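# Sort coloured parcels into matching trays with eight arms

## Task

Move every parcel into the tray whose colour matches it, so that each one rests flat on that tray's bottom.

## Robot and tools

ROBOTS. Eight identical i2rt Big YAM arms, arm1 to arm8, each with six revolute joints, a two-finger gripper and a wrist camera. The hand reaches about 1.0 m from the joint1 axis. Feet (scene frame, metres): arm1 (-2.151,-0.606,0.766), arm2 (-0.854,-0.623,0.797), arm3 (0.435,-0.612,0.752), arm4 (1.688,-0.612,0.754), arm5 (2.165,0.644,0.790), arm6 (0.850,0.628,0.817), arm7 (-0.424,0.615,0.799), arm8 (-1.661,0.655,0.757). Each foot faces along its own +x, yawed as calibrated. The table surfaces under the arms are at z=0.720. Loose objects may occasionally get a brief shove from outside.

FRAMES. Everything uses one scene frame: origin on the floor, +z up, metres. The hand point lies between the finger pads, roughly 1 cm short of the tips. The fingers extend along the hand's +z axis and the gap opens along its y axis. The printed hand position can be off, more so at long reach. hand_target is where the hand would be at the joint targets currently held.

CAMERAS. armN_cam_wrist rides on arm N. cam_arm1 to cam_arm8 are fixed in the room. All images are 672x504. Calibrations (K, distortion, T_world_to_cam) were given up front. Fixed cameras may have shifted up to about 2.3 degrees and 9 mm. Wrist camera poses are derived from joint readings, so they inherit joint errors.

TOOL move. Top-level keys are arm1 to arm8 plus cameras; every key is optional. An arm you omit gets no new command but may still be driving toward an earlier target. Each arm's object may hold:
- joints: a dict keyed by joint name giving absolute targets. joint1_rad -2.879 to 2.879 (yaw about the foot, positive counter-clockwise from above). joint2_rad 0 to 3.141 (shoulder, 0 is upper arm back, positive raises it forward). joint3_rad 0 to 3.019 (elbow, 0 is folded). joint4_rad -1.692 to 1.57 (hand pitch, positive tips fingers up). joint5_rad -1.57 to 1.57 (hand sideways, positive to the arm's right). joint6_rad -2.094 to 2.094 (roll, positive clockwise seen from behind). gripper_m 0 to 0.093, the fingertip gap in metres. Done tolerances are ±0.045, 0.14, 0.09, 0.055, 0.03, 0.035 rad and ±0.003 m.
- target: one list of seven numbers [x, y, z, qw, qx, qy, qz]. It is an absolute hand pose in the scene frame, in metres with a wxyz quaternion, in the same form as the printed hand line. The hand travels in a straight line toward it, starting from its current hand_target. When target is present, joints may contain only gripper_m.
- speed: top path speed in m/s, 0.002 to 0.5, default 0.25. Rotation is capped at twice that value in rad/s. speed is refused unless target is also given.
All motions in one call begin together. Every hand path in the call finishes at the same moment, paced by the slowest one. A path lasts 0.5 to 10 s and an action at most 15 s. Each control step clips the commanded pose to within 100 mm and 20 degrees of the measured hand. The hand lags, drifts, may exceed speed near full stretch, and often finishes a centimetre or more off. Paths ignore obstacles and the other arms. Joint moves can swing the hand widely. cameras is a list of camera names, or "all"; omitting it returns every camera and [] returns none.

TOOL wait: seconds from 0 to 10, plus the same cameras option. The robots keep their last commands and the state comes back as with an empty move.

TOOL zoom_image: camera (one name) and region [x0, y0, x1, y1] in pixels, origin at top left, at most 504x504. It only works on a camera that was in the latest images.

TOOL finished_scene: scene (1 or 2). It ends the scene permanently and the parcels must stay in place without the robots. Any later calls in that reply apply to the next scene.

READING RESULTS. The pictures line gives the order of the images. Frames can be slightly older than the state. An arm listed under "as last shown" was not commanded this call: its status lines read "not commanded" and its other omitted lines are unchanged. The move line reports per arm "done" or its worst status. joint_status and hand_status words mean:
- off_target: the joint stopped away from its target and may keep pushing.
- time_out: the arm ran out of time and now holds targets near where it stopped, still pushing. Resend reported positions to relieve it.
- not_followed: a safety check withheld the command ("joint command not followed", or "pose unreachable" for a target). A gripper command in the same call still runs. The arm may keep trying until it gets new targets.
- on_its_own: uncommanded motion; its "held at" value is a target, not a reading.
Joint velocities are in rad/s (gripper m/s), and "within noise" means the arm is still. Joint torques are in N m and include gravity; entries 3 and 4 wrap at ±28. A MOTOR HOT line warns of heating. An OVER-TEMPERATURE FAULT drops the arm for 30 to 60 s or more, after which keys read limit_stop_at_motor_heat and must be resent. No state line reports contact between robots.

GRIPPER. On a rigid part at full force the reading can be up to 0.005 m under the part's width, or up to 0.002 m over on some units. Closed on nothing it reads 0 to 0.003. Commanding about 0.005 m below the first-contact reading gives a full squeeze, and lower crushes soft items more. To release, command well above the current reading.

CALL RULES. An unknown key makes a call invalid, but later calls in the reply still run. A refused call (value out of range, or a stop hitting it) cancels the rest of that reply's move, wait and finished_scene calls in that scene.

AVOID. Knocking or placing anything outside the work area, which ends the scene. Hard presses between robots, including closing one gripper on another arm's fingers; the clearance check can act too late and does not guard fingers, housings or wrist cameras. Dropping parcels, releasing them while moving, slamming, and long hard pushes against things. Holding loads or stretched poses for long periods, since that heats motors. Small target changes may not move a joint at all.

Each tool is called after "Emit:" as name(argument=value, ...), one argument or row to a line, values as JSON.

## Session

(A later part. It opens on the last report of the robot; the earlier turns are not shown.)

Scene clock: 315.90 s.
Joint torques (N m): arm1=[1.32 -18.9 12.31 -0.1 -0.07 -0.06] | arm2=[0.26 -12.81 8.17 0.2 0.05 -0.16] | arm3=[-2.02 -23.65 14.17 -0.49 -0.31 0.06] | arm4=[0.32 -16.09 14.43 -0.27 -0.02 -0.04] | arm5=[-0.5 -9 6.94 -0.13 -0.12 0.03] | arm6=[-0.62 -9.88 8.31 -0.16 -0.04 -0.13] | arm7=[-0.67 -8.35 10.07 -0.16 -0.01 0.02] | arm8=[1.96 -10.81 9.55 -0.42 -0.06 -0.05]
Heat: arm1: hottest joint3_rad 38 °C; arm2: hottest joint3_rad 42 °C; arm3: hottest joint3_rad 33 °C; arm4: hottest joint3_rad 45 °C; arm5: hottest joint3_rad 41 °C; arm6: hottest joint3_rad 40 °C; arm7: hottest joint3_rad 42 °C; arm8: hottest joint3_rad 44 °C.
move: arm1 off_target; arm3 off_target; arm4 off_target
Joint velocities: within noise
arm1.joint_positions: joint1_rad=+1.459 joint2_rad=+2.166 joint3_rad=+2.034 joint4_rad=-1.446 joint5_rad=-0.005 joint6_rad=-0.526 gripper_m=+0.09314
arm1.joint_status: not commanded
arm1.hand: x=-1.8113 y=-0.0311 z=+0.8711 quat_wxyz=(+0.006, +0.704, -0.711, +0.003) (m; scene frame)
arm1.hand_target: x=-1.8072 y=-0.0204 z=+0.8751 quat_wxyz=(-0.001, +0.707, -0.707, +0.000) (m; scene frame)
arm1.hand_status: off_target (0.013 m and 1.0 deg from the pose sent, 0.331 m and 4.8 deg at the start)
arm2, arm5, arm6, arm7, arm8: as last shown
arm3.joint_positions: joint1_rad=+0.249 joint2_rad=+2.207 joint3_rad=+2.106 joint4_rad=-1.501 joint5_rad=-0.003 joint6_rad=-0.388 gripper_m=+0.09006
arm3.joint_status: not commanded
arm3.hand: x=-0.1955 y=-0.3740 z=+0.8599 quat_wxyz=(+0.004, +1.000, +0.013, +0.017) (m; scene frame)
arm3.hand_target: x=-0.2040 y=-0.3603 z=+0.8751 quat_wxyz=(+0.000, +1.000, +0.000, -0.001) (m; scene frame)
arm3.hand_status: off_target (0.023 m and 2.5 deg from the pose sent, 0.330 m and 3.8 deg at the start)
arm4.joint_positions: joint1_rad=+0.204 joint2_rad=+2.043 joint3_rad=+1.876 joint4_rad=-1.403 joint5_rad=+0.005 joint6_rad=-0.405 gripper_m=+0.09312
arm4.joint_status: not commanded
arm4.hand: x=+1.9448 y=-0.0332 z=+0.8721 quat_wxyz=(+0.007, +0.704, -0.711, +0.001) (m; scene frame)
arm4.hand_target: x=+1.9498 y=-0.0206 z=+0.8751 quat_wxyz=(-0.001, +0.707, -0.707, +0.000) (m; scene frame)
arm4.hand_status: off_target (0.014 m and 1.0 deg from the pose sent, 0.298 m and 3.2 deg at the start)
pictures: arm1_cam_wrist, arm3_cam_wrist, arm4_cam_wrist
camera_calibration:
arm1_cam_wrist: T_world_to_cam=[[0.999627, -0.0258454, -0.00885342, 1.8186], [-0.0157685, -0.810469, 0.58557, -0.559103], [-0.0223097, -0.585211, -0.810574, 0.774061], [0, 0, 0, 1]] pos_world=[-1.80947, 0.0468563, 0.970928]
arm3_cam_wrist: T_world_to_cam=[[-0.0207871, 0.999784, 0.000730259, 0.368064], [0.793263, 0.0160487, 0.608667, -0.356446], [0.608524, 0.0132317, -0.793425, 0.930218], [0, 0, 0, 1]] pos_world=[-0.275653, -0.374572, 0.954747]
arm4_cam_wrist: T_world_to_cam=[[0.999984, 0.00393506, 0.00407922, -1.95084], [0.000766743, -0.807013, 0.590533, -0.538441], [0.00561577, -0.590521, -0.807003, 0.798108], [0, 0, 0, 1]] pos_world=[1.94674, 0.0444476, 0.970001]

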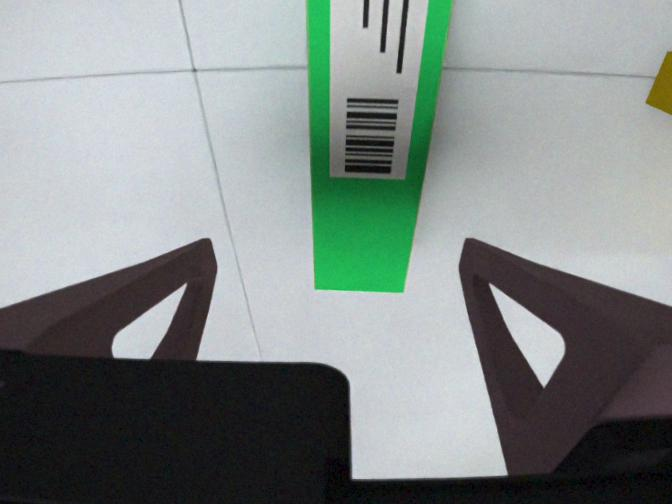

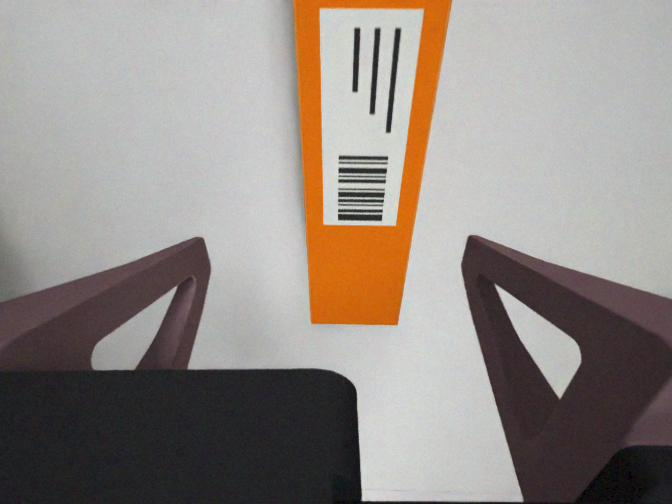

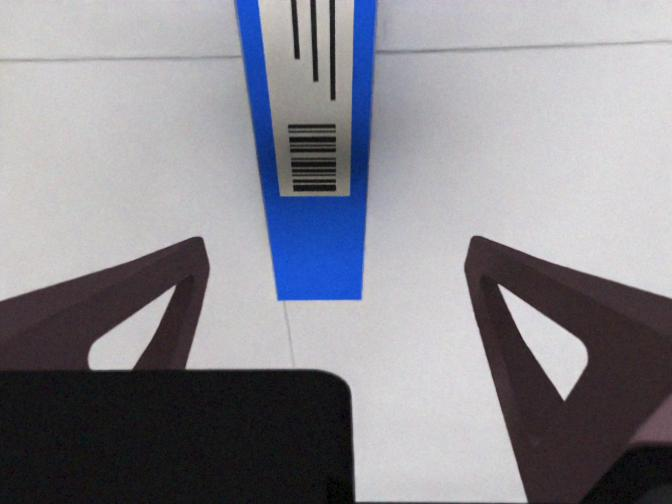

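Emit:
move(
  arm1={"target":[-1.791,0.009,0.76,0,-0.7071,0.7071,0],"speed":0.2},
  arm4={"target":[1.937,0.003,0.76,0,-0.7071,0.7071,0],"speed":0.2},
  arm3={"target":[-0.203,-0.348,0.76,0,1,0,0],"speed":0.2},
  cameras=["arm1_cam_wrist","arm4_cam_wrist","arm3_cam_wrist"],
)

Emit:
move(
  arm1={"joints":{"gripper_m":0.04}},
  arm4={"joints":{"gripper_m":0.04}},
  arm3={"joints":{"gripper_m":0.04}},
  cameras=[],
)

Emit:
move(
  arm1={"target":[-1.791,0.009,0.885,0,-0.7071,0.7071,0],"speed":0.25},
  arm4={"target":[1.937,0.003,0.885,0,-0.7071,0.7071,0],"speed":0.25},
  arm3={"target":[-0.203,-0.348,0.885,0,1,0,0],"speed":0.25},
  cameras=[],
)

Emit:
move(
  arm1={"target":[-1.94,-0.243,1.0,0,-0.7071,0.7071,0],"speed":0.35},
  arm4={"target":[1.853,-0.226,1.0,0,-0.7071,0.7071,0],"speed":0.35},
  arm3={"target":[0.044,-0.459,1.0,0,1,0,0],"speed":0.35},
  cameras=["arm1_cam_wrist","arm4_cam_wrist","arm3_cam_wrist","cam_arm7"],
)

Emit:
move(
  arm1={"joints":{"joint1_rad":-1.538,"joint6_rad":-0.04}},
  arm4={"joints":{"joint1_rad":-1.885,"joint6_rad":0.017}},
  arm3={"joints":{"joint1_rad":2.147,"joint6_rad":-0.169}},
  cameras=["cam_arm1","cam_arm4","cam_arm3"],
)

Scene clock: 345.33 s.
Joint torques (N m): arm1=[1.44 -20.54 11.71 0.51 -0.05 -0.04] | arm2=[0.26 -12.81 8.17 0.2 0.05 -0.16] | arm3=[-1.9 -25.23 9.62 0.66 -0.3 -0.11] | arm4=[1.32 -17.67 10.41 0.75 -0.05 0.14] | arm5=[-0.73 -8.7 6.91 -0.09 -0.06 0.01] | arm6=[-0.56 -9.82 8.28 -0.17 -0.03 -0.13] | arm7=[-0.56 -8.53 10.09 -0.2 -0.02 0.03] | arm8=[2.26 -10.81 9.57 -0.49 -0.08 -0.07]
Heat: arm1: hottest joint3_rad 40 °C; arm2: hottest joint3_rad 42 °C; arm3: hottest joint2_rad 35 °C; arm4: hottest joint3_rad 46 °C; arm5: hottest joint3_rad 39 °C; arm6: hottest joint3_rad 39 °C; arm7: hottest joint3_rad 42 °C; arm8: hottest joint3_rad 40 °C.
move: arm1 off_target; arm3 off_target; arm4 off_target
Joint velocities: within noise
arm1.joint_positions: joint1_rad=+1.460 joint2_rad=+2.352 joint3_rad=+2.064 joint4_rad=-1.308 joint5_rad=-0.005 joint6_rad=-0.526 gripper_m=+0.09310
arm1.joint_status: not commanded
arm1.hand: x=-1.7966 y=-0.0065 z=+0.7582 quat_wxyz=(+0.015, +0.704, -0.710, +0.005) (m; scene frame)
arm1.hand_target: x=-1.7914 y=+0.0083 z=+0.7603 quat_wxyz=(+0.000, +0.707, -0.707, +0.000) (m; scene frame)
arm1.hand_status: off_target (0.017 m and 1.9 deg from the pose sent, 0.120 m and 1.0 deg at the start)
arm2, arm5, arm6, arm7, arm8: as last shown
arm3.joint_positions: joint1_rad=+0.232 joint2_rad=+2.304 joint3_rad=+1.991 joint4_rad=-1.285 joint5_rad=-0.003 joint6_rad=-0.388 gripper_m=+0.09006
arm3.joint_status: not commanded
arm3.hand: x=-0.1987 y=-0.3594 z=+0.7525 quat_wxyz=(+0.004, +1.000, +0.004, +0.015) (m; scene frame)
arm3.hand_target: x=-0.2028 y=-0.3481 z=+0.7602 quat_wxyz=(+0.000, +1.000, +0.000, +0.000) (m; scene frame)
arm3.hand_status: off_target (0.014 m and 1.8 deg from the pose sent, 0.104 m and 2.5 deg at the start)
arm4.joint_positions: joint1_rad=+0.225 joint2_rad=+2.187 joint3_rad=+1.840 joint4_rad=-1.213 joint5_rad=+0.006 joint6_rad=-0.392 gripper_m=+0.09312
arm4.joint_status: not commanded
arm4.hand: x=+1.9417 y=-0.0041 z=+0.7693 quat_wxyz=(+0.001, +0.706, -0.708, +0.000) (m; scene frame)
arm4.hand_target: x=+1.9370 y=+0.0027 z=+0.7601 quat_wxyz=(+0.000, +0.707, -0.707, +0.000) (m; scene frame)
arm4.hand_status: off_target (0.013 m and 0.2 deg from the pose sent, 0.118 m and 1.0 deg at the start)
pictures: arm1_cam_wrist, arm3_cam_wrist, arm4_cam_wrist
camera_calibration:
arm1_cam_wrist: T_world_to_cam=[[0.999532, -0.0246584, -0.018115, 1.81042], [-0.00892494, -0.801265, 0.598243, -0.470096], [-0.0292666, -0.597801, -0.80111, 0.677543], [0, 0, 0, 1]] pos_world=[-1.79394, 0.0730059, 0.856814]
arm3_cam_wrist: T_world_to_cam=[[-0.00369673, 0.999991, 0.0021774, 0.355882], [0.795638, 0.00162227, 0.60577, -0.291353], [0.605761, 0.0039718, -0.795637, 0.84452], [0, 0, 0, 1]] pos_world=[-0.27845, -0.35876, 0.847649]
arm4_cam_wrist: T_world_to_cam=[[0.999885, 0.0118396, 0.00947975, -1.95129], [0.00410249, -0.812841, 0.582471, -0.454598], [0.0146017, -0.582365, -0.812796, 0.719393], [0, 0, 0, 1]] pos_world=[1.94243, 0.0725359, 0.868008]

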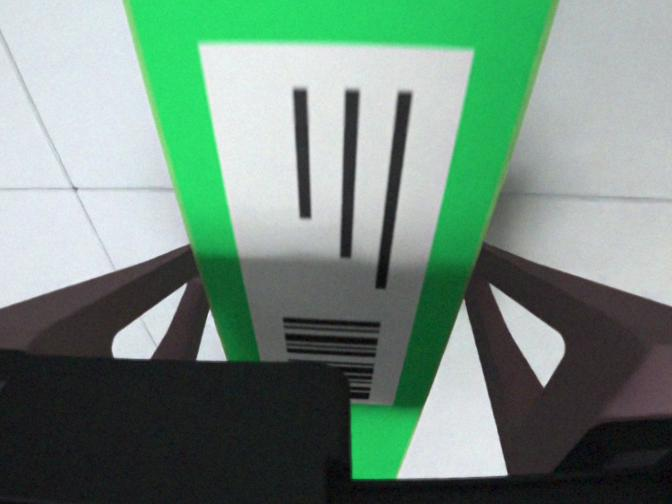

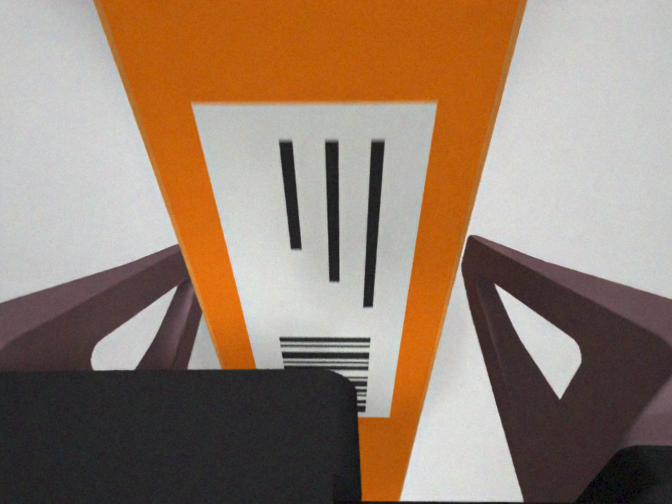

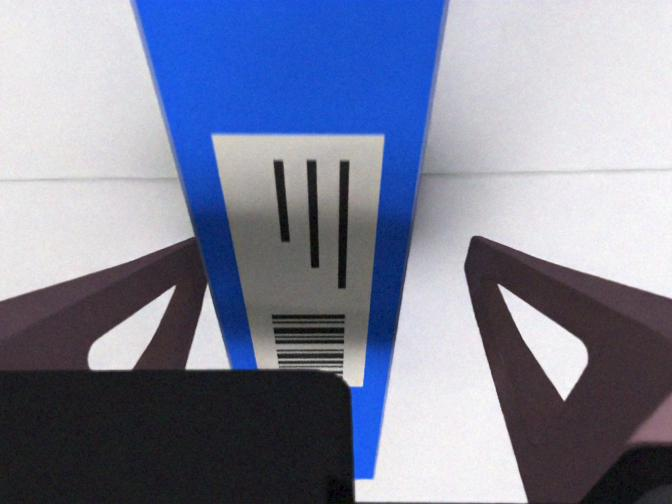

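Scene clock: 345.97 s.
Joint torques (N m): arm1=[1.49 -20.19 11.71 0.43 -0.06 -0.06] | arm2=[0.26 -12.81 8.17 0.2 0.05 -0.15] | arm3=[-1.9 -25.52 9.66 0.53 -0.27 -0.1] | arm4=[1.14 -17.73 10.41 0.73 -0.05 0.11] | arm5=[-0.38 -9.52 7.05 -0.01 -0.11 0.07] | arm6=[-0.56 -9.82 8.27 -0.17 -0.03 -0.13] | arm7=[-0.79 -8.59 10.09 -0.12 -0.01 0.01] | arm8=[1.9 -10.99 9.58 -0.55 -0.07 -0.05]
Heat: arm1: hottest joint3_rad 40 °C; arm2: hottest joint3_rad 41 °C; arm3: hottest joint2_rad 35 °C; arm4: hottest joint3_rad 46 °C; arm5: hottest joint3_rad 39 °C; arm6: hottest joint3_rad 39 °C; arm7: hottest joint3_rad 42 °C; arm8: hottest joint3_rad 39 °C.
move: arm1 off_target; arm3 off_target; arm4 off_target
Joint velocities: within noise
arm1.joint_positions: joint1_rad=+1.460 joint2_rad=+2.352 joint3_rad=+2.066 joint4_rad=-1.308 joint5_rad=-0.006 joint6_rad=-0.526 gripper_m=+0.05963
arm1.joint_status: gripper_m off_target (ended at +0.05966, target +0.04000)
arm1.hand: x=-1.7964 y=-0.0060 z=+0.7588 quat_wxyz=(+0.015, +0.704, -0.710, +0.005) (m; scene frame)
arm1.hand_target: x=-1.7913 y=+0.0084 z=+0.7603 quat_wxyz=(+0.000, +0.707, -0.707, +0.000) (m; scene frame)
arm1.hand_status: not commanded
arm2, arm5, arm6, arm7, arm8: as last shown
arm3.joint_positions: joint1_rad=+0.232 joint2_rad=+2.304 joint3_rad=+1.991 joint4_rad=-1.284 joint5_rad=-0.004 joint6_rad=-0.388 gripper_m=+0.05870
arm3.joint_status: gripper_m off_target (ended at +0.05873, target +0.04000)
arm3.hand: x=-0.1988 y=-0.3595 z=+0.7525 quat_wxyz=(+0.004, +1.000, +0.004, +0.014) (m; scene frame)
arm3.hand_target: x=-0.2027 y=-0.3481 z=+0.7602 quat_wxyz=(+0.000, +1.000, +0.000, +0.000) (m; scene frame)
arm3.hand_status: not commanded
arm4.joint_positions: joint1_rad=+0.225 joint2_rad=+2.187 joint3_rad=+1.840 joint4_rad=-1.213 joint5_rad=+0.006 joint6_rad=-0.391 gripper_m=+0.05952
arm4.joint_status: gripper_m off_target (ended at +0.05955, target +0.04000)
arm4.hand: x=+1.9417 y=-0.0040 z=+0.7693 quat_wxyz=(+0.001, +0.706, -0.708, +0.000) (m; scene frame)
arm4.hand_target: x=+1.9370 y=+0.0027 z=+0.7601 quat_wxyz=(+0.000, +0.707, -0.707, +0.000) (m; scene frame)
arm4.hand_status: not commanded
pictures: none
No camera images: "cameras" was empty.

Scene clock: 347.53 s.
Joint torques (N m): arm1=[1.14 -20.84 12.45 -0.2 -0.03 -0.07] | arm2=[0.26 -12.81 8.17 0.2 0.05 -0.15] | arm3=[-1.96 -26.17 14.39 -0.4 -0.25 -0.12] | arm4=[1.26 -17.67 14.22 -0.29 -0.06 0.11] | arm5=[-0.73 -9 7.01 -0.14 -0.09 0.07] | arm6=[-0.56 -9.88 8.27 -0.17 -0.04 -0.13] | arm7=[-0.73 -8.47 10.06 -0.17 -0.01 0.03] | arm8=[2.26 -10.87 9.54 -0.5 -0.06 -0.04]
Heat: arm1: hottest joint3_rad 40 °C; arm2: hottest joint3_rad 41 °C; arm3: hottest joint2_rad 35 °C; arm4: hottest joint3_rad 47 °C; arm5: hottest joint3_rad 39 °C; arm6: hottest joint3_rad 39 °C; arm7: hottest joint3_rad 42 °C; arm8: hottest joint3_rad 39 °C.
move: arm1 off_target; arm3 off_target; arm4 off_target
Joint velocities: within noise
arm1.joint_positions: joint1_rad=+1.460 joint2_rad=+2.289 joint3_rad=+2.276 joint4_rad=-1.566 joint5_rad=-0.006 joint6_rad=-0.526 gripper_m=+0.05963
arm1.joint_status: not commanded
arm1.hand: x=-1.7944 y=-0.0006 z=+0.8813 quat_wxyz=(+0.007, +0.704, -0.710, +0.003) (m; scene frame)
arm1.hand_target: x=-1.7912 y=+0.0085 z=+0.8849 quat_wxyz=(-0.001, +0.707, -0.707, +0.000) (m; scene frame)
arm1.hand_status: off_target (0.011 m and 1.0 deg from the pose sent, 0.127 m and 1.8 deg at the start)
arm2, arm5, arm6, arm8: as last shown
arm3.joint_positions: joint1_rad=+0.232 joint2_rad=+2.239 joint3_rad=+2.138 joint4_rad=-1.531 joint5_rad=-0.004 joint6_rad=-0.388 gripper_m=+0.05870
arm3.joint_status: not commanded
arm3.hand: x=-0.1920 y=-0.3630 z=+0.8510 quat_wxyz=(+0.011, +0.999, +0.004, +0.031) (m; scene frame)
arm3.hand_target: x=-0.2011 y=-0.3488 z=+0.8851 quat_wxyz=(-0.001, +1.000, +0.000, +0.000) (m; scene frame)
arm3.hand_status: off_target (0.039 m and 3.8 deg from the pose sent, 0.133 m and 1.8 deg at the start; pose on its path clipped on 6 of 47 steps)
arm4.joint_positions: joint1_rad=+0.225 joint2_rad=+2.102 joint3_rad=+1.982 joint4_rad=-1.460 joint5_rad=+0.006 joint6_rad=-0.390 gripper_m=+0.05952
arm4.joint_status: not commanded
arm4.hand: x=+1.9395 y=-0.0115 z=+0.8756 quat_wxyz=(+0.011, +0.706, -0.708, +0.004) (m; scene frame)
arm4.hand_target: x=+1.9367 y=+0.0023 z=+0.8851 quat_wxyz=(+0.000, +0.707, -0.707, +0.000) (m; scene frame)
arm4.hand_status: off_target (0.017 m and 1.4 deg from the pose sent, 0.116 m and 0.2 deg at the start)
arm7.joint_positions: joint1_rad=-1.145 joint2_rad=+1.299 joint3_rad=+1.303 joint4_rad=-1.489 joint5_rad=-0.002 joint6_rad=-0.209 gripper_m=+0.09310
arm7.joint_status: not commanded
arm7.hand: x=-0.5063 y=+0.2345 z=+1.0681 quat_wxyz=(-0.023, -0.708, -0.705, +0.035) (m; scene frame)
arm7.hand_target: x=-0.5076 y=+0.2381 z=+1.0666 quat_wxyz=(-0.018, -0.707, -0.706, +0.029) (m; scene frame)
arm7.hand_status: not commanded
pictures: none
No camera images: "cameras" was empty.

Scene clock: 349.37 s.
Joint torques (N m): arm1=[1.38 -9.99 8.1 -0.09 -0.05 -0.09] | arm2=[0.26 -12.81 8.17 0.2 0.05 -0.16] | arm3=[-0.56 -14.45 9.42 -0.35 -0.28 0.06] | arm4=[-0.21 -9.82 9.78 -0.23 -0.05 -0.02] | arm5=[-0.73 -8.59 6.98 -0.21 -0.07 0.01] | arm6=[-0.62 -9.88 8.29 -0.16 -0.03 -0.13] | arm7=[-0.73 -8.41 10.1 -0.17 -0.01 0.02] | arm8=[2.32 -10.7 9.57 -0.53 -0.08 -0.06]
Heat: arm1: hottest joint3_rad 40 °C; arm2: hottest joint3_rad 41 °C; arm3: hottest joint2_rad 35 °C; arm4: hottest joint3_rad 47 °C; arm5: hottest joint3_rad 39 °C; arm6: hottest joint3_rad 38 °C; arm7: hottest joint3_rad 42 °C; arm8: hottest joint3_rad 39 °C.
move: arm1 done; arm3 done; arm4 done
Joint velocities: within noise
arm1.joint_positions: joint1_rad=+1.460 joint2_rad=+1.423 joint3_rad=+1.355 joint4_rad=-1.468 joint5_rad=-0.006 joint6_rad=-0.526 gripper_m=+0.05962
arm1.joint_status: not commanded
arm1.hand: x=-1.9371 y=-0.2395 z=+1.0064 quat_wxyz=(-0.014, +0.704, -0.710, -0.002) (m; scene frame)
arm1.hand_target: x=-1.9399 y=-0.2430 z=+1.0002 quat_wxyz=(+0.000, +0.707, -0.707, +0.000) (m; scene frame)
arm1.hand_status: done (0.008 m and 1.7 deg from the pose sent, 0.307 m and 1.0 deg at the start)
arm2, arm5, arm6, arm7, arm8: as last shown
arm3.joint_positions: joint1_rad=+0.232 joint2_rad=+1.447 joint3_rad=+1.379 joint4_rad=-1.503 joint5_rad=-0.004 joint6_rad=-0.388 gripper_m=+0.05869
arm3.joint_status: not commanded
arm3.hand: x=+0.0406 y=-0.4568 z=+0.9933 quat_wxyz=(-0.001, +1.000, +0.004, +0.002) (m; scene frame)
arm3.hand_target: x=+0.0440 y=-0.4590 z=+0.9999 quat_wxyz=(+0.000, +1.000, +0.000, +0.000) (m; scene frame)
arm3.hand_status: done (0.008 m and 0.6 deg from the pose sent, 0.295 m and 3.8 deg at the start)
arm4.joint_positions: joint1_rad=+0.225 joint2_rad=+1.418 joint3_rad=+1.379 joint4_rad=-1.501 joint5_rad=+0.006 joint6_rad=-0.390 gripper_m=+0.05952
arm4.joint_status: not commanded
arm4.hand: x=+1.8533 y=-0.2213 z=+1.0022 quat_wxyz=(-0.008, +0.706, -0.709, -0.004) (m; scene frame)
arm4.hand_target: x=+1.8530 y=-0.2261 z=+1.0000 quat_wxyz=(+0.000, +0.707, -0.707, +0.000) (m; scene frame)
arm4.hand_status: done (0.005 m and 1.0 deg from the pose sent, 0.263 m and 1.4 deg at the start)
pictures: arm1_cam_wrist, arm3_cam_wrist, arm4_cam_wrist, cam_arm7
camera_calibration:
arm1_cam_wrist: T_world_to_cam=[[0.999655, -0.0239527, 0.0108055, 1.92082], [-0.0259191, -0.831139, 0.55546, -0.803603], [-0.0043239, -0.555548, -0.831473, 0.821964], [0, 0, 0, 1]] pos_world=[-1.93744, -0.165256, 1.10905]
arm3_cam_wrist: T_world_to_cam=[[-0.00368087, 0.999927, 0.0115108, 0.444338], [0.810582, -0.0037575, 0.585614, -0.610456], [0.585614, 0.011486, -0.810509, 0.910529], [0, 0, 0, 1]] pos_world=[-0.0367589, -0.457057, 1.09037]
arm4_cam_wrist: T_world_to_cam=[[0.99981, 0.00948498, 0.0170567, -1.87048], [-0.00187803, -0.823147, 0.567825, -0.742948], [0.019426, -0.567749, -0.822973, 0.788059], [0, 0, 0, 1]] pos_world=[1.85342, -0.146394, 1.10232]

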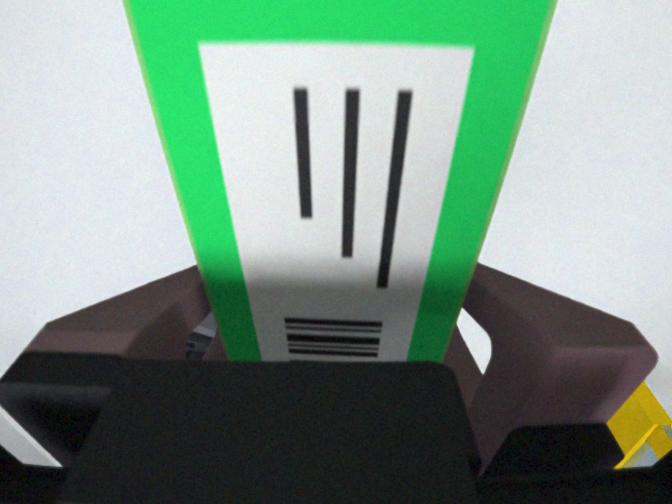

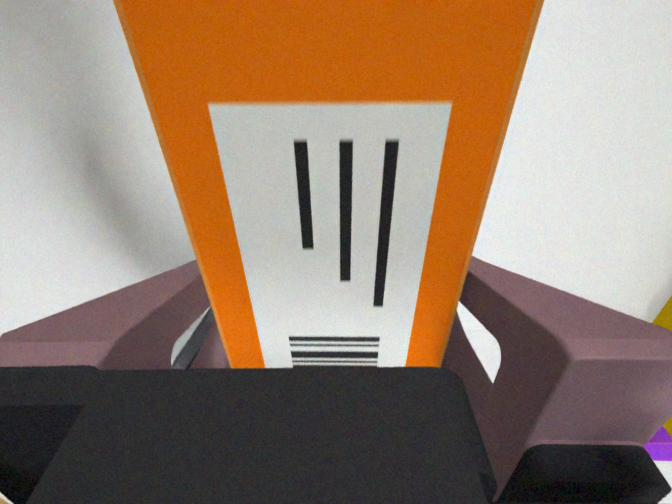

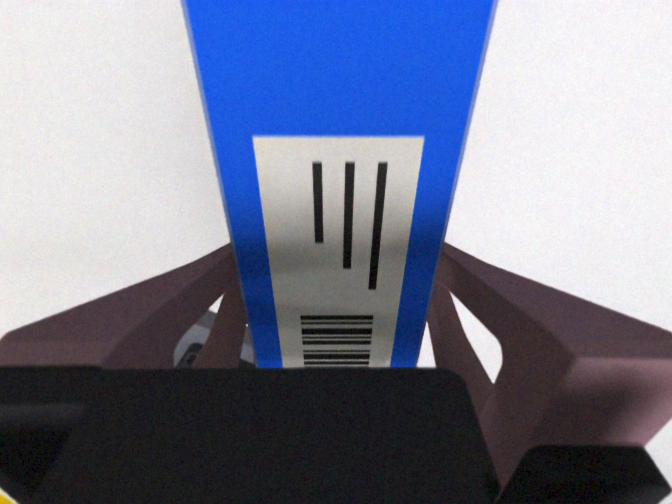

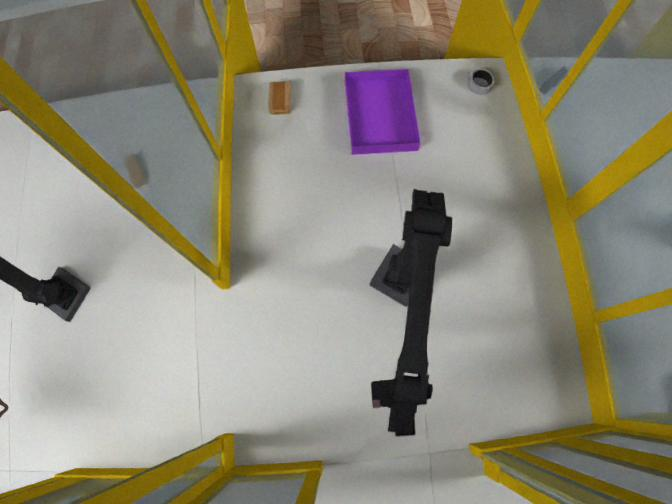

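Scene clock: 351.80 s.
Joint torques (N m): arm1=[1.03 -10.75 8.14 -0.14 0.06 0.06] | arm2=[0.26 -12.81 8.17 0.2 0.05 -0.15] | arm3=[0.21 -14.56 9.42 -0.28 -0.18 0.13] | arm4=[-0.56 -9.64 9.83 -0.17 -0.05 0.11] | arm5=[-0.03 -9.05 7.02 -0.05 -0.12 0.07] | arm6=[-0.62 -9.88 8.28 -0.17 -0.03 -0.13] | arm7=[-0.67 -8.53 10.07 -0.16 -0.01 0.02] | arm8=[2.32 -10.87 9.51 -0.49 -0.06 -0.06]
Heat: arm1: hottest joint3_rad 40 °C; arm2: hottest joint3_rad 41 °C; arm3: hottest joint2_rad 35 °C; arm4: hottest joint3_rad 47 °C; arm5: hottest joint3_rad 39 °C; arm6: hottest joint3_rad 38 °C; arm7: hottest joint3_rad 42 °C; arm8: hottest joint3_rad 39 °C.
move: arm1 done; arm3 done; arm4 done
Joint velocities: within noise
arm1.joint_positions: joint1_rad=-1.531 joint2_rad=+1.437 joint3_rad=+1.355 joint4_rad=-1.469 joint5_rad=-0.007 joint6_rad=-0.047 gripper_m=+0.05952
arm1.joint_status: all done
arm1.hand: x=-2.3105 y=-0.9974 z=+1.0073 quat_wxyz=(-0.014, -0.816, -0.578, +0.008) (m; scene frame)
arm1.hand_target: x=-2.3108 y=-0.9909 z=+1.0066 quat_wxyz=(-0.010, -0.820, -0.573, +0.002) (m; scene frame)
arm1.hand_status: not commanded
arm2, arm5, arm6, arm7, arm8: as last shown
arm3.joint_positions: joint1_rad=+2.138 joint2_rad=+1.447 joint3_rad=+1.379 joint4_rad=-1.504 joint5_rad=-0.006 joint6_rad=-0.185 gripper_m=+0.05868
arm3.joint_status: all done
arm3.hand: x=+0.4162 y=-1.0359 z=+0.9920 quat_wxyz=(+0.002, +0.655, +0.755, +0.006) (m; scene frame)
arm3.hand_target: x=+0.4204 y=-1.0323 z=+0.9987 quat_wxyz=(+0.004, +0.658, +0.753, +0.005) (m; scene frame)
arm3.hand_status: not commanded
arm4.joint_positions: joint1_rad=-1.879 joint2_rad=+1.419 joint3_rad=+1.379 joint4_rad=-1.501 joint5_rad=+0.007 joint6_rad=+0.010 gripper_m=+0.05951
arm4.joint_status: all done
arm4.hand: x=+1.9419 y=-0.9463 z=+1.0079 quat_wxyz=(-0.009, -0.451, -0.892, +0.017) (m; scene frame)
arm4.hand_target: x=+1.9372 y=-0.9442 z=+1.0060 quat_wxyz=(-0.001, -0.457, -0.889, +0.013) (m; scene frame)
arm4.hand_status: not commanded
pictures: cam_arm1, cam_arm3, cam_arm4

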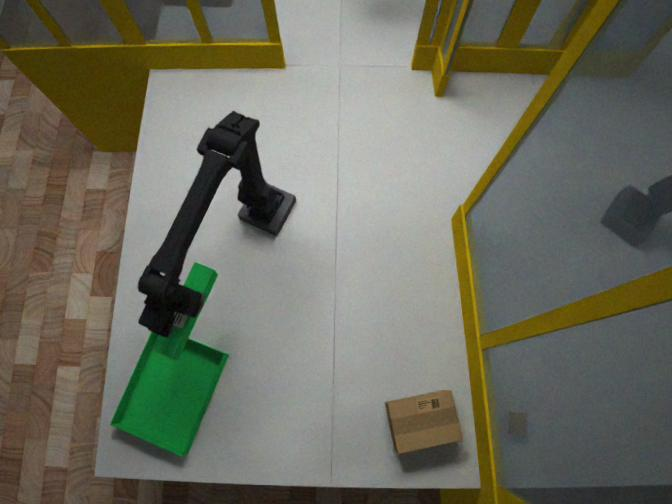

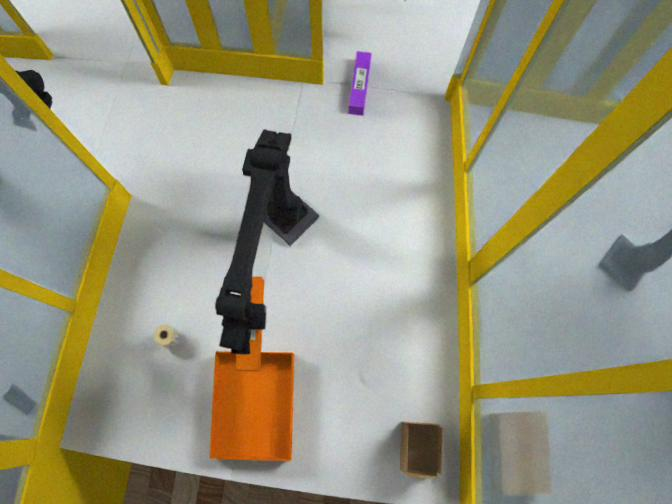

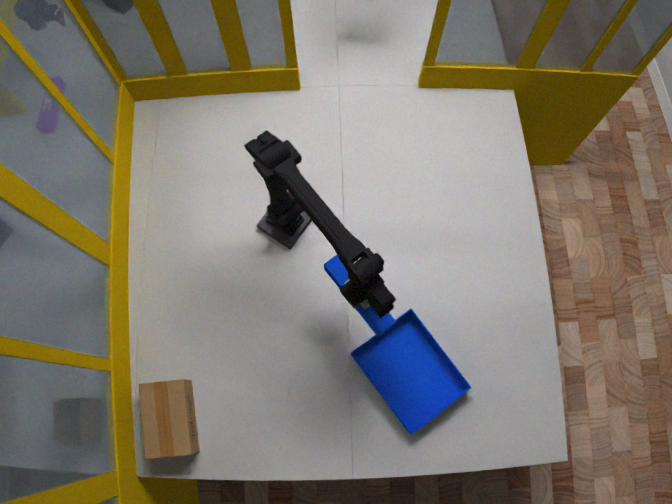

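Emit:
move(
  arm1={"target":[-2.411,-1.239,0.895,0,0.8197,0.5728,0],"speed":0.25},
  arm4={"target":[2.116,-1.191,0.895,0,0.4579,0.8890,0],"speed":0.25},
  arm3={"target":[0.410,-1.298,0.895,0,0.6587,0.7524,0],"speed":0.25},
  cameras=["cam_arm1","cam_arm4","cam_arm3"],
)

Scene clock: 367.73 s.
Joint torques (N m): arm1=[1.49 -19.49 12.59 -0.21 0.19 0.06] | arm2=[0.26 -12.81 8.17 0.2 0.05 -0.16] | arm3=[0.26 -24 14.45 -0.36 0.02 0.12] | arm4=[-1.73 -18.9 15.01 -0.25 -0.15 0.05] | arm5=[-0.62 -8.18 6.94 -0.23 -0.1 0.02] | arm6=[-0.5 -9.82 8.28 -0.18 -0.04 -0.12] | arm7=[-0.79 -8.59 10.03 -0.2 -0.02 0.02] | arm8=[2.26 -10.81 9.55 -0.5 -0.06 -0.06]
Heat: arm1: hottest joint3_rad 39 °C; arm2: hottest joint3_rad 41 °C; arm3: hottest joint3_rad 36 °C; arm4: hottest joint3_rad 49 °C; arm5: hottest joint3_rad 39 °C; arm6: hottest joint3_rad 38 °C; arm7: hottest joint3_rad 42 °C; arm8: hottest joint3_rad 38 °C.
move: arm1 off_target; arm3 off_target; arm4 off_target
Joint velocities: within noise
arm1.joint_positions: joint1_rad=-1.531 joint2_rad=+2.199 joint3_rad=+2.110 joint4_rad=-1.509 joint5_rad=+0.004 joint6_rad=-0.043 gripper_m=+0.05952
arm1.joint_status: not commanded
arm1.hand: x=-2.4051 y=-1.2283 z=+0.8887 quat_wxyz=(+0.004, -0.817, -0.577, -0.009) (m; scene frame)
arm1.hand_target: x=-2.4108 y=-1.2383 z=+0.8949 quat_wxyz=(+0.000, -0.820, -0.573, +0.000) (m; scene frame)
arm1.hand_status: off_target (0.014 m and 1.3 deg from the pose sent, 0.285 m and 2.0 deg at the start)
arm2, arm5, arm6, arm7, arm8: as last shown
arm3.joint_positions: joint1_rad=+2.138 joint2_rad=+2.198 joint3_rad=+2.139 joint4_rad=-1.546 joint5_rad=+0.001 joint6_rad=-0.183 gripper_m=+0.05868
arm3.joint_status: not commanded
arm3.hand: x=+0.4048 y=-1.2836 z=+0.8763 quat_wxyz=(-0.011, +0.656, +0.754, +0.017) (m; scene frame)
arm3.hand_target: x=+0.4102 y=-1.2968 z=+0.8951 quat_wxyz=(+0.001, +0.659, +0.753, +0.000) (m; scene frame)
arm3.hand_status: off_target (0.024 m and 2.4 deg from the pose sent, 0.279 m and 0.9 deg at the start)
arm4.joint_positions: joint1_rad=-1.879 joint2_rad=+2.336 joint3_rad=+2.411 joint4_rad=-1.662 joint5_rad=-0.013 joint6_rad=+0.010 gripper_m=+0.05951
arm4.joint_status: not commanded
arm4.hand: x=+2.1170 y=-1.1769 z=+0.8935 quat_wxyz=(+0.007, -0.451, -0.892, -0.002) (m; scene frame)
arm4.hand_target: x=+2.1155 y=-1.1904 z=+0.8948 quat_wxyz=(-0.001, -0.458, -0.889, +0.000) (m; scene frame)
arm4.hand_status: off_target (0.014 m and 1.2 deg from the pose sent, 0.321 m and 2.3 deg at the start)
pictures: cam_arm1, cam_arm3, cam_arm4

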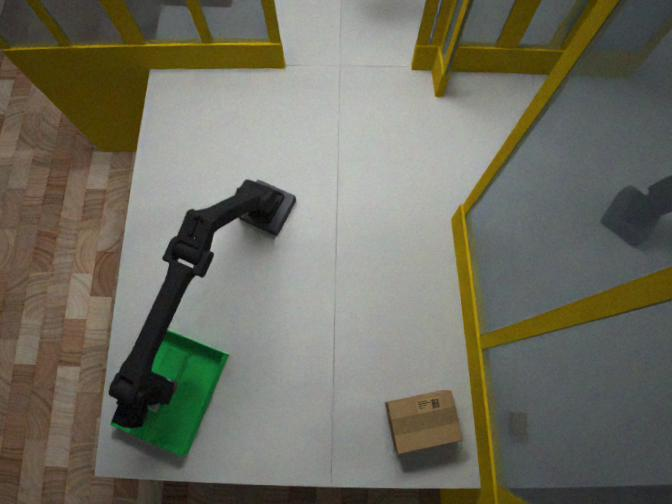

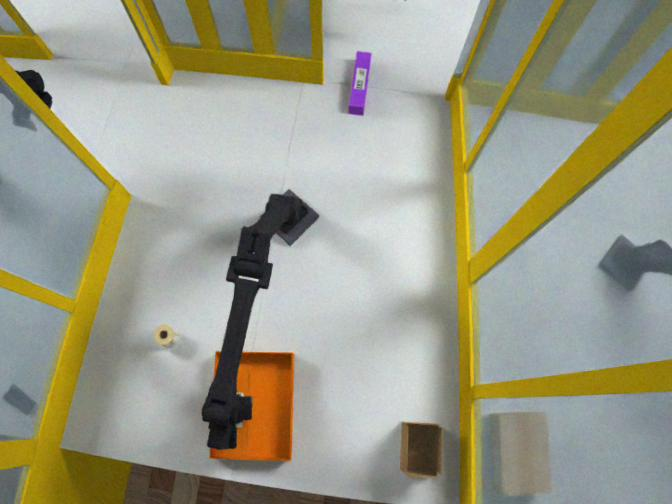

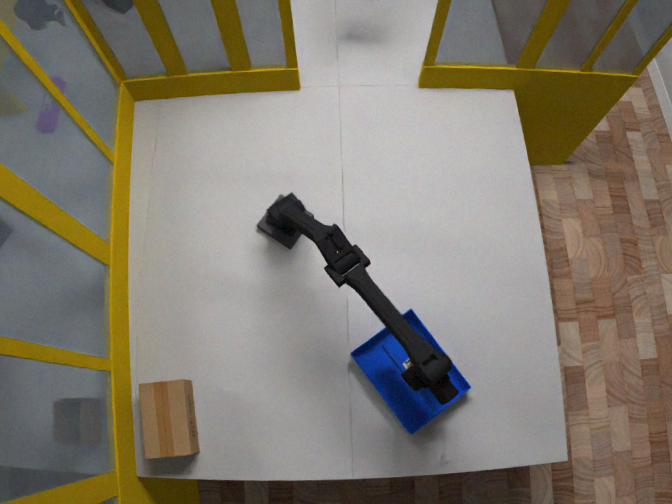

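Emit:
move(
  arm1={"target":[-2.411,-1.239,0.768,0,0.8197,0.5728,0],"speed":0.15},
  arm4={"target":[2.116,-1.191,0.773,0,0.4579,0.8890,0],"speed":0.15},
  arm3={"target":[0.410,-1.298,0.766,0,0.6587,0.7524,0],"speed":0.15},
  cameras=["arm1_cam_wrist","arm4_cam_wrist","arm3_cam_wrist"],
)

Scene clock: 375.17 s.
Joint torques (N m): arm1=[1.38 -20.48 8.08 0.8 0.18 0.08] | arm2=[0.26 -12.81 8.17 0.2 0.05 -0.16] | arm3=[0.21 -25.99 9.17 0.57 0.02 0.12] | arm4=[-1.44 -19.43 10.28 0.76 -0.15 0.08] | arm5=[-0.5 -8.88 6.89 -0.08 -0.07 0.04] | arm6=[-0.56 -9.82 8.27 -0.16 -0.04 -0.12] | arm7=[-0.97 -8.53 10.1 -0.14 -0.02 0.01] | arm8=[2.26 -10.58 9.52 -0.57 -0.06 -0.07]
Heat: arm1: hottest joint3_rad 40 °C; arm2: hottest joint3_rad 41 °C; arm3: hottest joint3_rad 35 °C; arm4: hottest joint3_rad 50 °C; arm5: hottest joint3_rad 39 °C; arm6: hottest joint3_rad 38 °C; arm7: hottest joint3_rad 42 °C; arm8: hottest joint3_rad 38 °C.
move: arm1 off_target; arm3 done; arm4 off_target
Joint velocities: within noise
arm1.joint_positions: joint1_rad=-1.531 joint2_rad=+2.286 joint3_rad=+1.969 joint4_rad=-1.258 joint5_rad=+0.004 joint6_rad=-0.043 gripper_m=+0.05952
arm1.joint_status: not commanded
arm1.hand: x=-2.4087 y=-1.2391 z=+0.7787 quat_wxyz=(-0.002, -0.817, -0.577, +0.001) (m; scene frame)
arm1.hand_target: x=-2.4110 y=-1.2387 z=+0.7680 quat_wxyz=(+0.000, -0.820, -0.573, +0.000) (m; scene frame)
arm1.hand_status: off_target (0.011 m and 0.6 deg from the pose sent, 0.121 m and 1.2 deg at the start)
arm2.joint_positions: joint1_rad=-2.091 joint2_rad=+1.443 joint3_rad=+1.279 joint4_rad=-1.387 joint5_rad=+0.001 joint6_rad=+0.399 gripper_m=+0.08992
arm2.joint_status: not commanded
arm2.hand: x=-0.4628 y=-0.4632 z=+1.0042 quat_wxyz=(-0.009, -0.005, -1.000, -0.004) (m; scene frame)
arm2.hand_target: x=-0.4651 y=-0.4640 z=+1.0001 quat_wxyz=(+0.000, +0.000, -1.000, +0.000) (m; scene frame)
arm2.hand_status: not commanded
arm3.joint_positions: joint1_rad=+2.138 joint2_rad=+2.279 joint3_rad=+1.978 joint4_rad=-1.287 joint5_rad=+0.001 joint6_rad=-0.182 gripper_m=+0.05868
arm3.joint_status: not commanded
arm3.hand: x=+0.4050 y=-1.2916 z=+0.7626 quat_wxyz=(-0.005, +0.656, +0.754, +0.010) (m; scene frame)
arm3.hand_target: x=+0.4101 y=-1.2979 z=+0.7661 quat_wxyz=(+0.000, +0.659, +0.752, +0.000) (m; scene frame)
arm3.hand_status: done (0.009 m and 1.4 deg from the pose sent, 0.111 m and 2.4 deg at the start)
arm4.joint_positions: joint1_rad=-1.879 joint2_rad=+2.368 joint3_rad=+2.197 joint4_rad=-1.390 joint5_rad=-0.013 joint6_rad=+0.010 gripper_m=+0.05951
arm4.joint_status: not commanded
arm4.hand: x=+2.1213 y=-1.1852 z=+0.7899 quat_wxyz=(-0.005, -0.451, -0.892, +0.004) (m; scene frame)
arm4.hand_target: x=+2.1157 y=-1.1905 z=+0.7730 quat_wxyz=(+0.000, -0.458, -0.889, +0.000) (m; scene frame)
arm4.hand_status: off_target (0.019 m and 1.1 deg from the pose sent, 0.121 m and 1.2 deg at the start)
arm5.joint_positions: joint1_rad=+1.509 joint2_rad=+1.436 joint3_rad=+1.284 joint4_rad=-1.404 joint5_rad=+0.000 joint6_rad=-0.329 gripper_m=+0.08988
arm5.joint_status: not commanded
arm5.hand: x=+2.0304 y=+0.2452 z=+0.9990 quat_wxyz=(+0.003, +0.705, +0.709, -0.003) (m; scene frame)
arm5.hand_target: x=+2.0320 y=+0.2460 z=+1.0000 quat_wxyz=(+0.000, +0.707, +0.707, +0.000) (m; scene frame)
arm5.hand_status: not commanded
arm6.joint_positions: joint1_rad=-1.300 joint2_rad=+1.478 joint3_rad=+1.234 joint4_rad=-1.336 joint5_rad=+0.001 joint6_rad=-0.343 gripper_m=+0.08988
arm6.joint_status: not commanded
arm6.hand: x=+0.7062 y=+0.2307 z=+0.9930 quat_wxyz=(+0.002, -0.709, -0.706, -0.004) (m; scene frame)
arm6.hand_target: x=+0.7070 y=+0.2325 z=+1.0000 quat_wxyz=(+0.000, -0.707, -0.707, +0.000) (m; scene frame)
arm6.hand_status: not commanded
arm7: as last shown
arm8.joint_positions: joint1_rad=+0.395 joint2_rad=+1.437 joint3_rad=+1.377 joint4_rad=-1.492 joint5_rad=-0.001 joint6_rad=-0.204 gripper_m=+0.08993
arm8.joint_status: not commanded
arm8.hand: x=-1.7502 y=+0.2405 z=+1.0038 quat_wxyz=(-0.006, -0.710, -0.704, +0.008) (m; scene frame)
arm8.hand_target: x=-1.7480 y=+0.2430 z=+1.0000 quat_wxyz=(+0.000, -0.707, -0.707, +0.000) (m; scene frame)
arm8.hand_status: not commanded
pictures: arm1_cam_wrist, arm3_cam_wrist, arm4_cam_wrist
camera_calibration:
arm1_cam_wrist: T_world_to_cam=[[-0.936791, 0.349813, -0.00735731, -1.81617], [0.283252, 0.77055, 0.570982, 1.19716], [0.205406, 0.532807, -0.820929, 1.92082], [0, 0, 0, 1]] pos_world=[-2.43502, -1.31058, 0.879937]
arm3_cam_wrist: T_world_to_cam=[[-0.991026, -0.13366, 0.00155015, 0.226472], [-0.106078, 0.793471, 0.599293, 0.616697], [-0.0813313, 0.59375, -0.800529, 1.53435], [0, 0, 0, 1]] pos_world=[0.414648, -1.37008, 0.858354]
arm4_cam_wrist: T_world_to_cam=[[-0.797038, -0.603764, 0.0141378, 0.96141], [-0.488834, 0.65871, 0.571964, 1.37062], [-0.354644, 0.448966, -0.820157, 2.05711], [0, 0, 0, 1]] pos_world=[2.16583, -1.24595, 0.889616]

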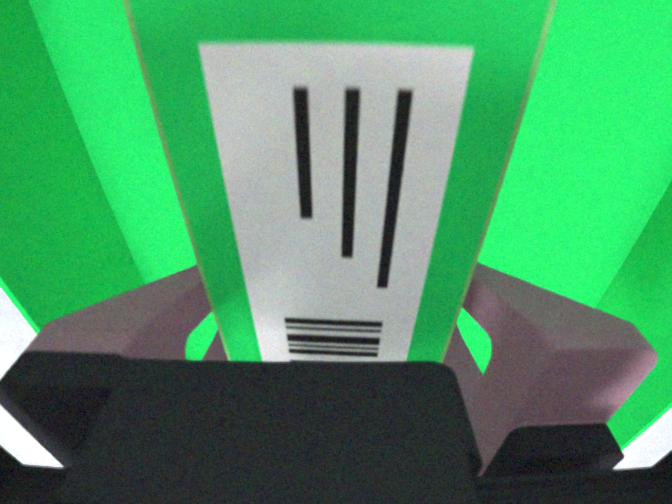

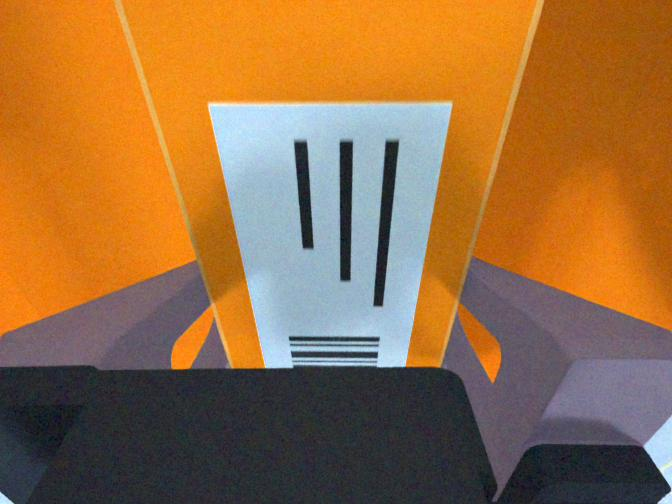

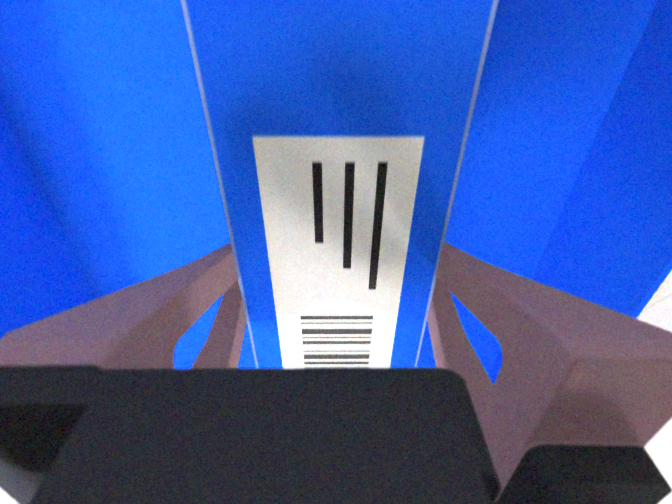

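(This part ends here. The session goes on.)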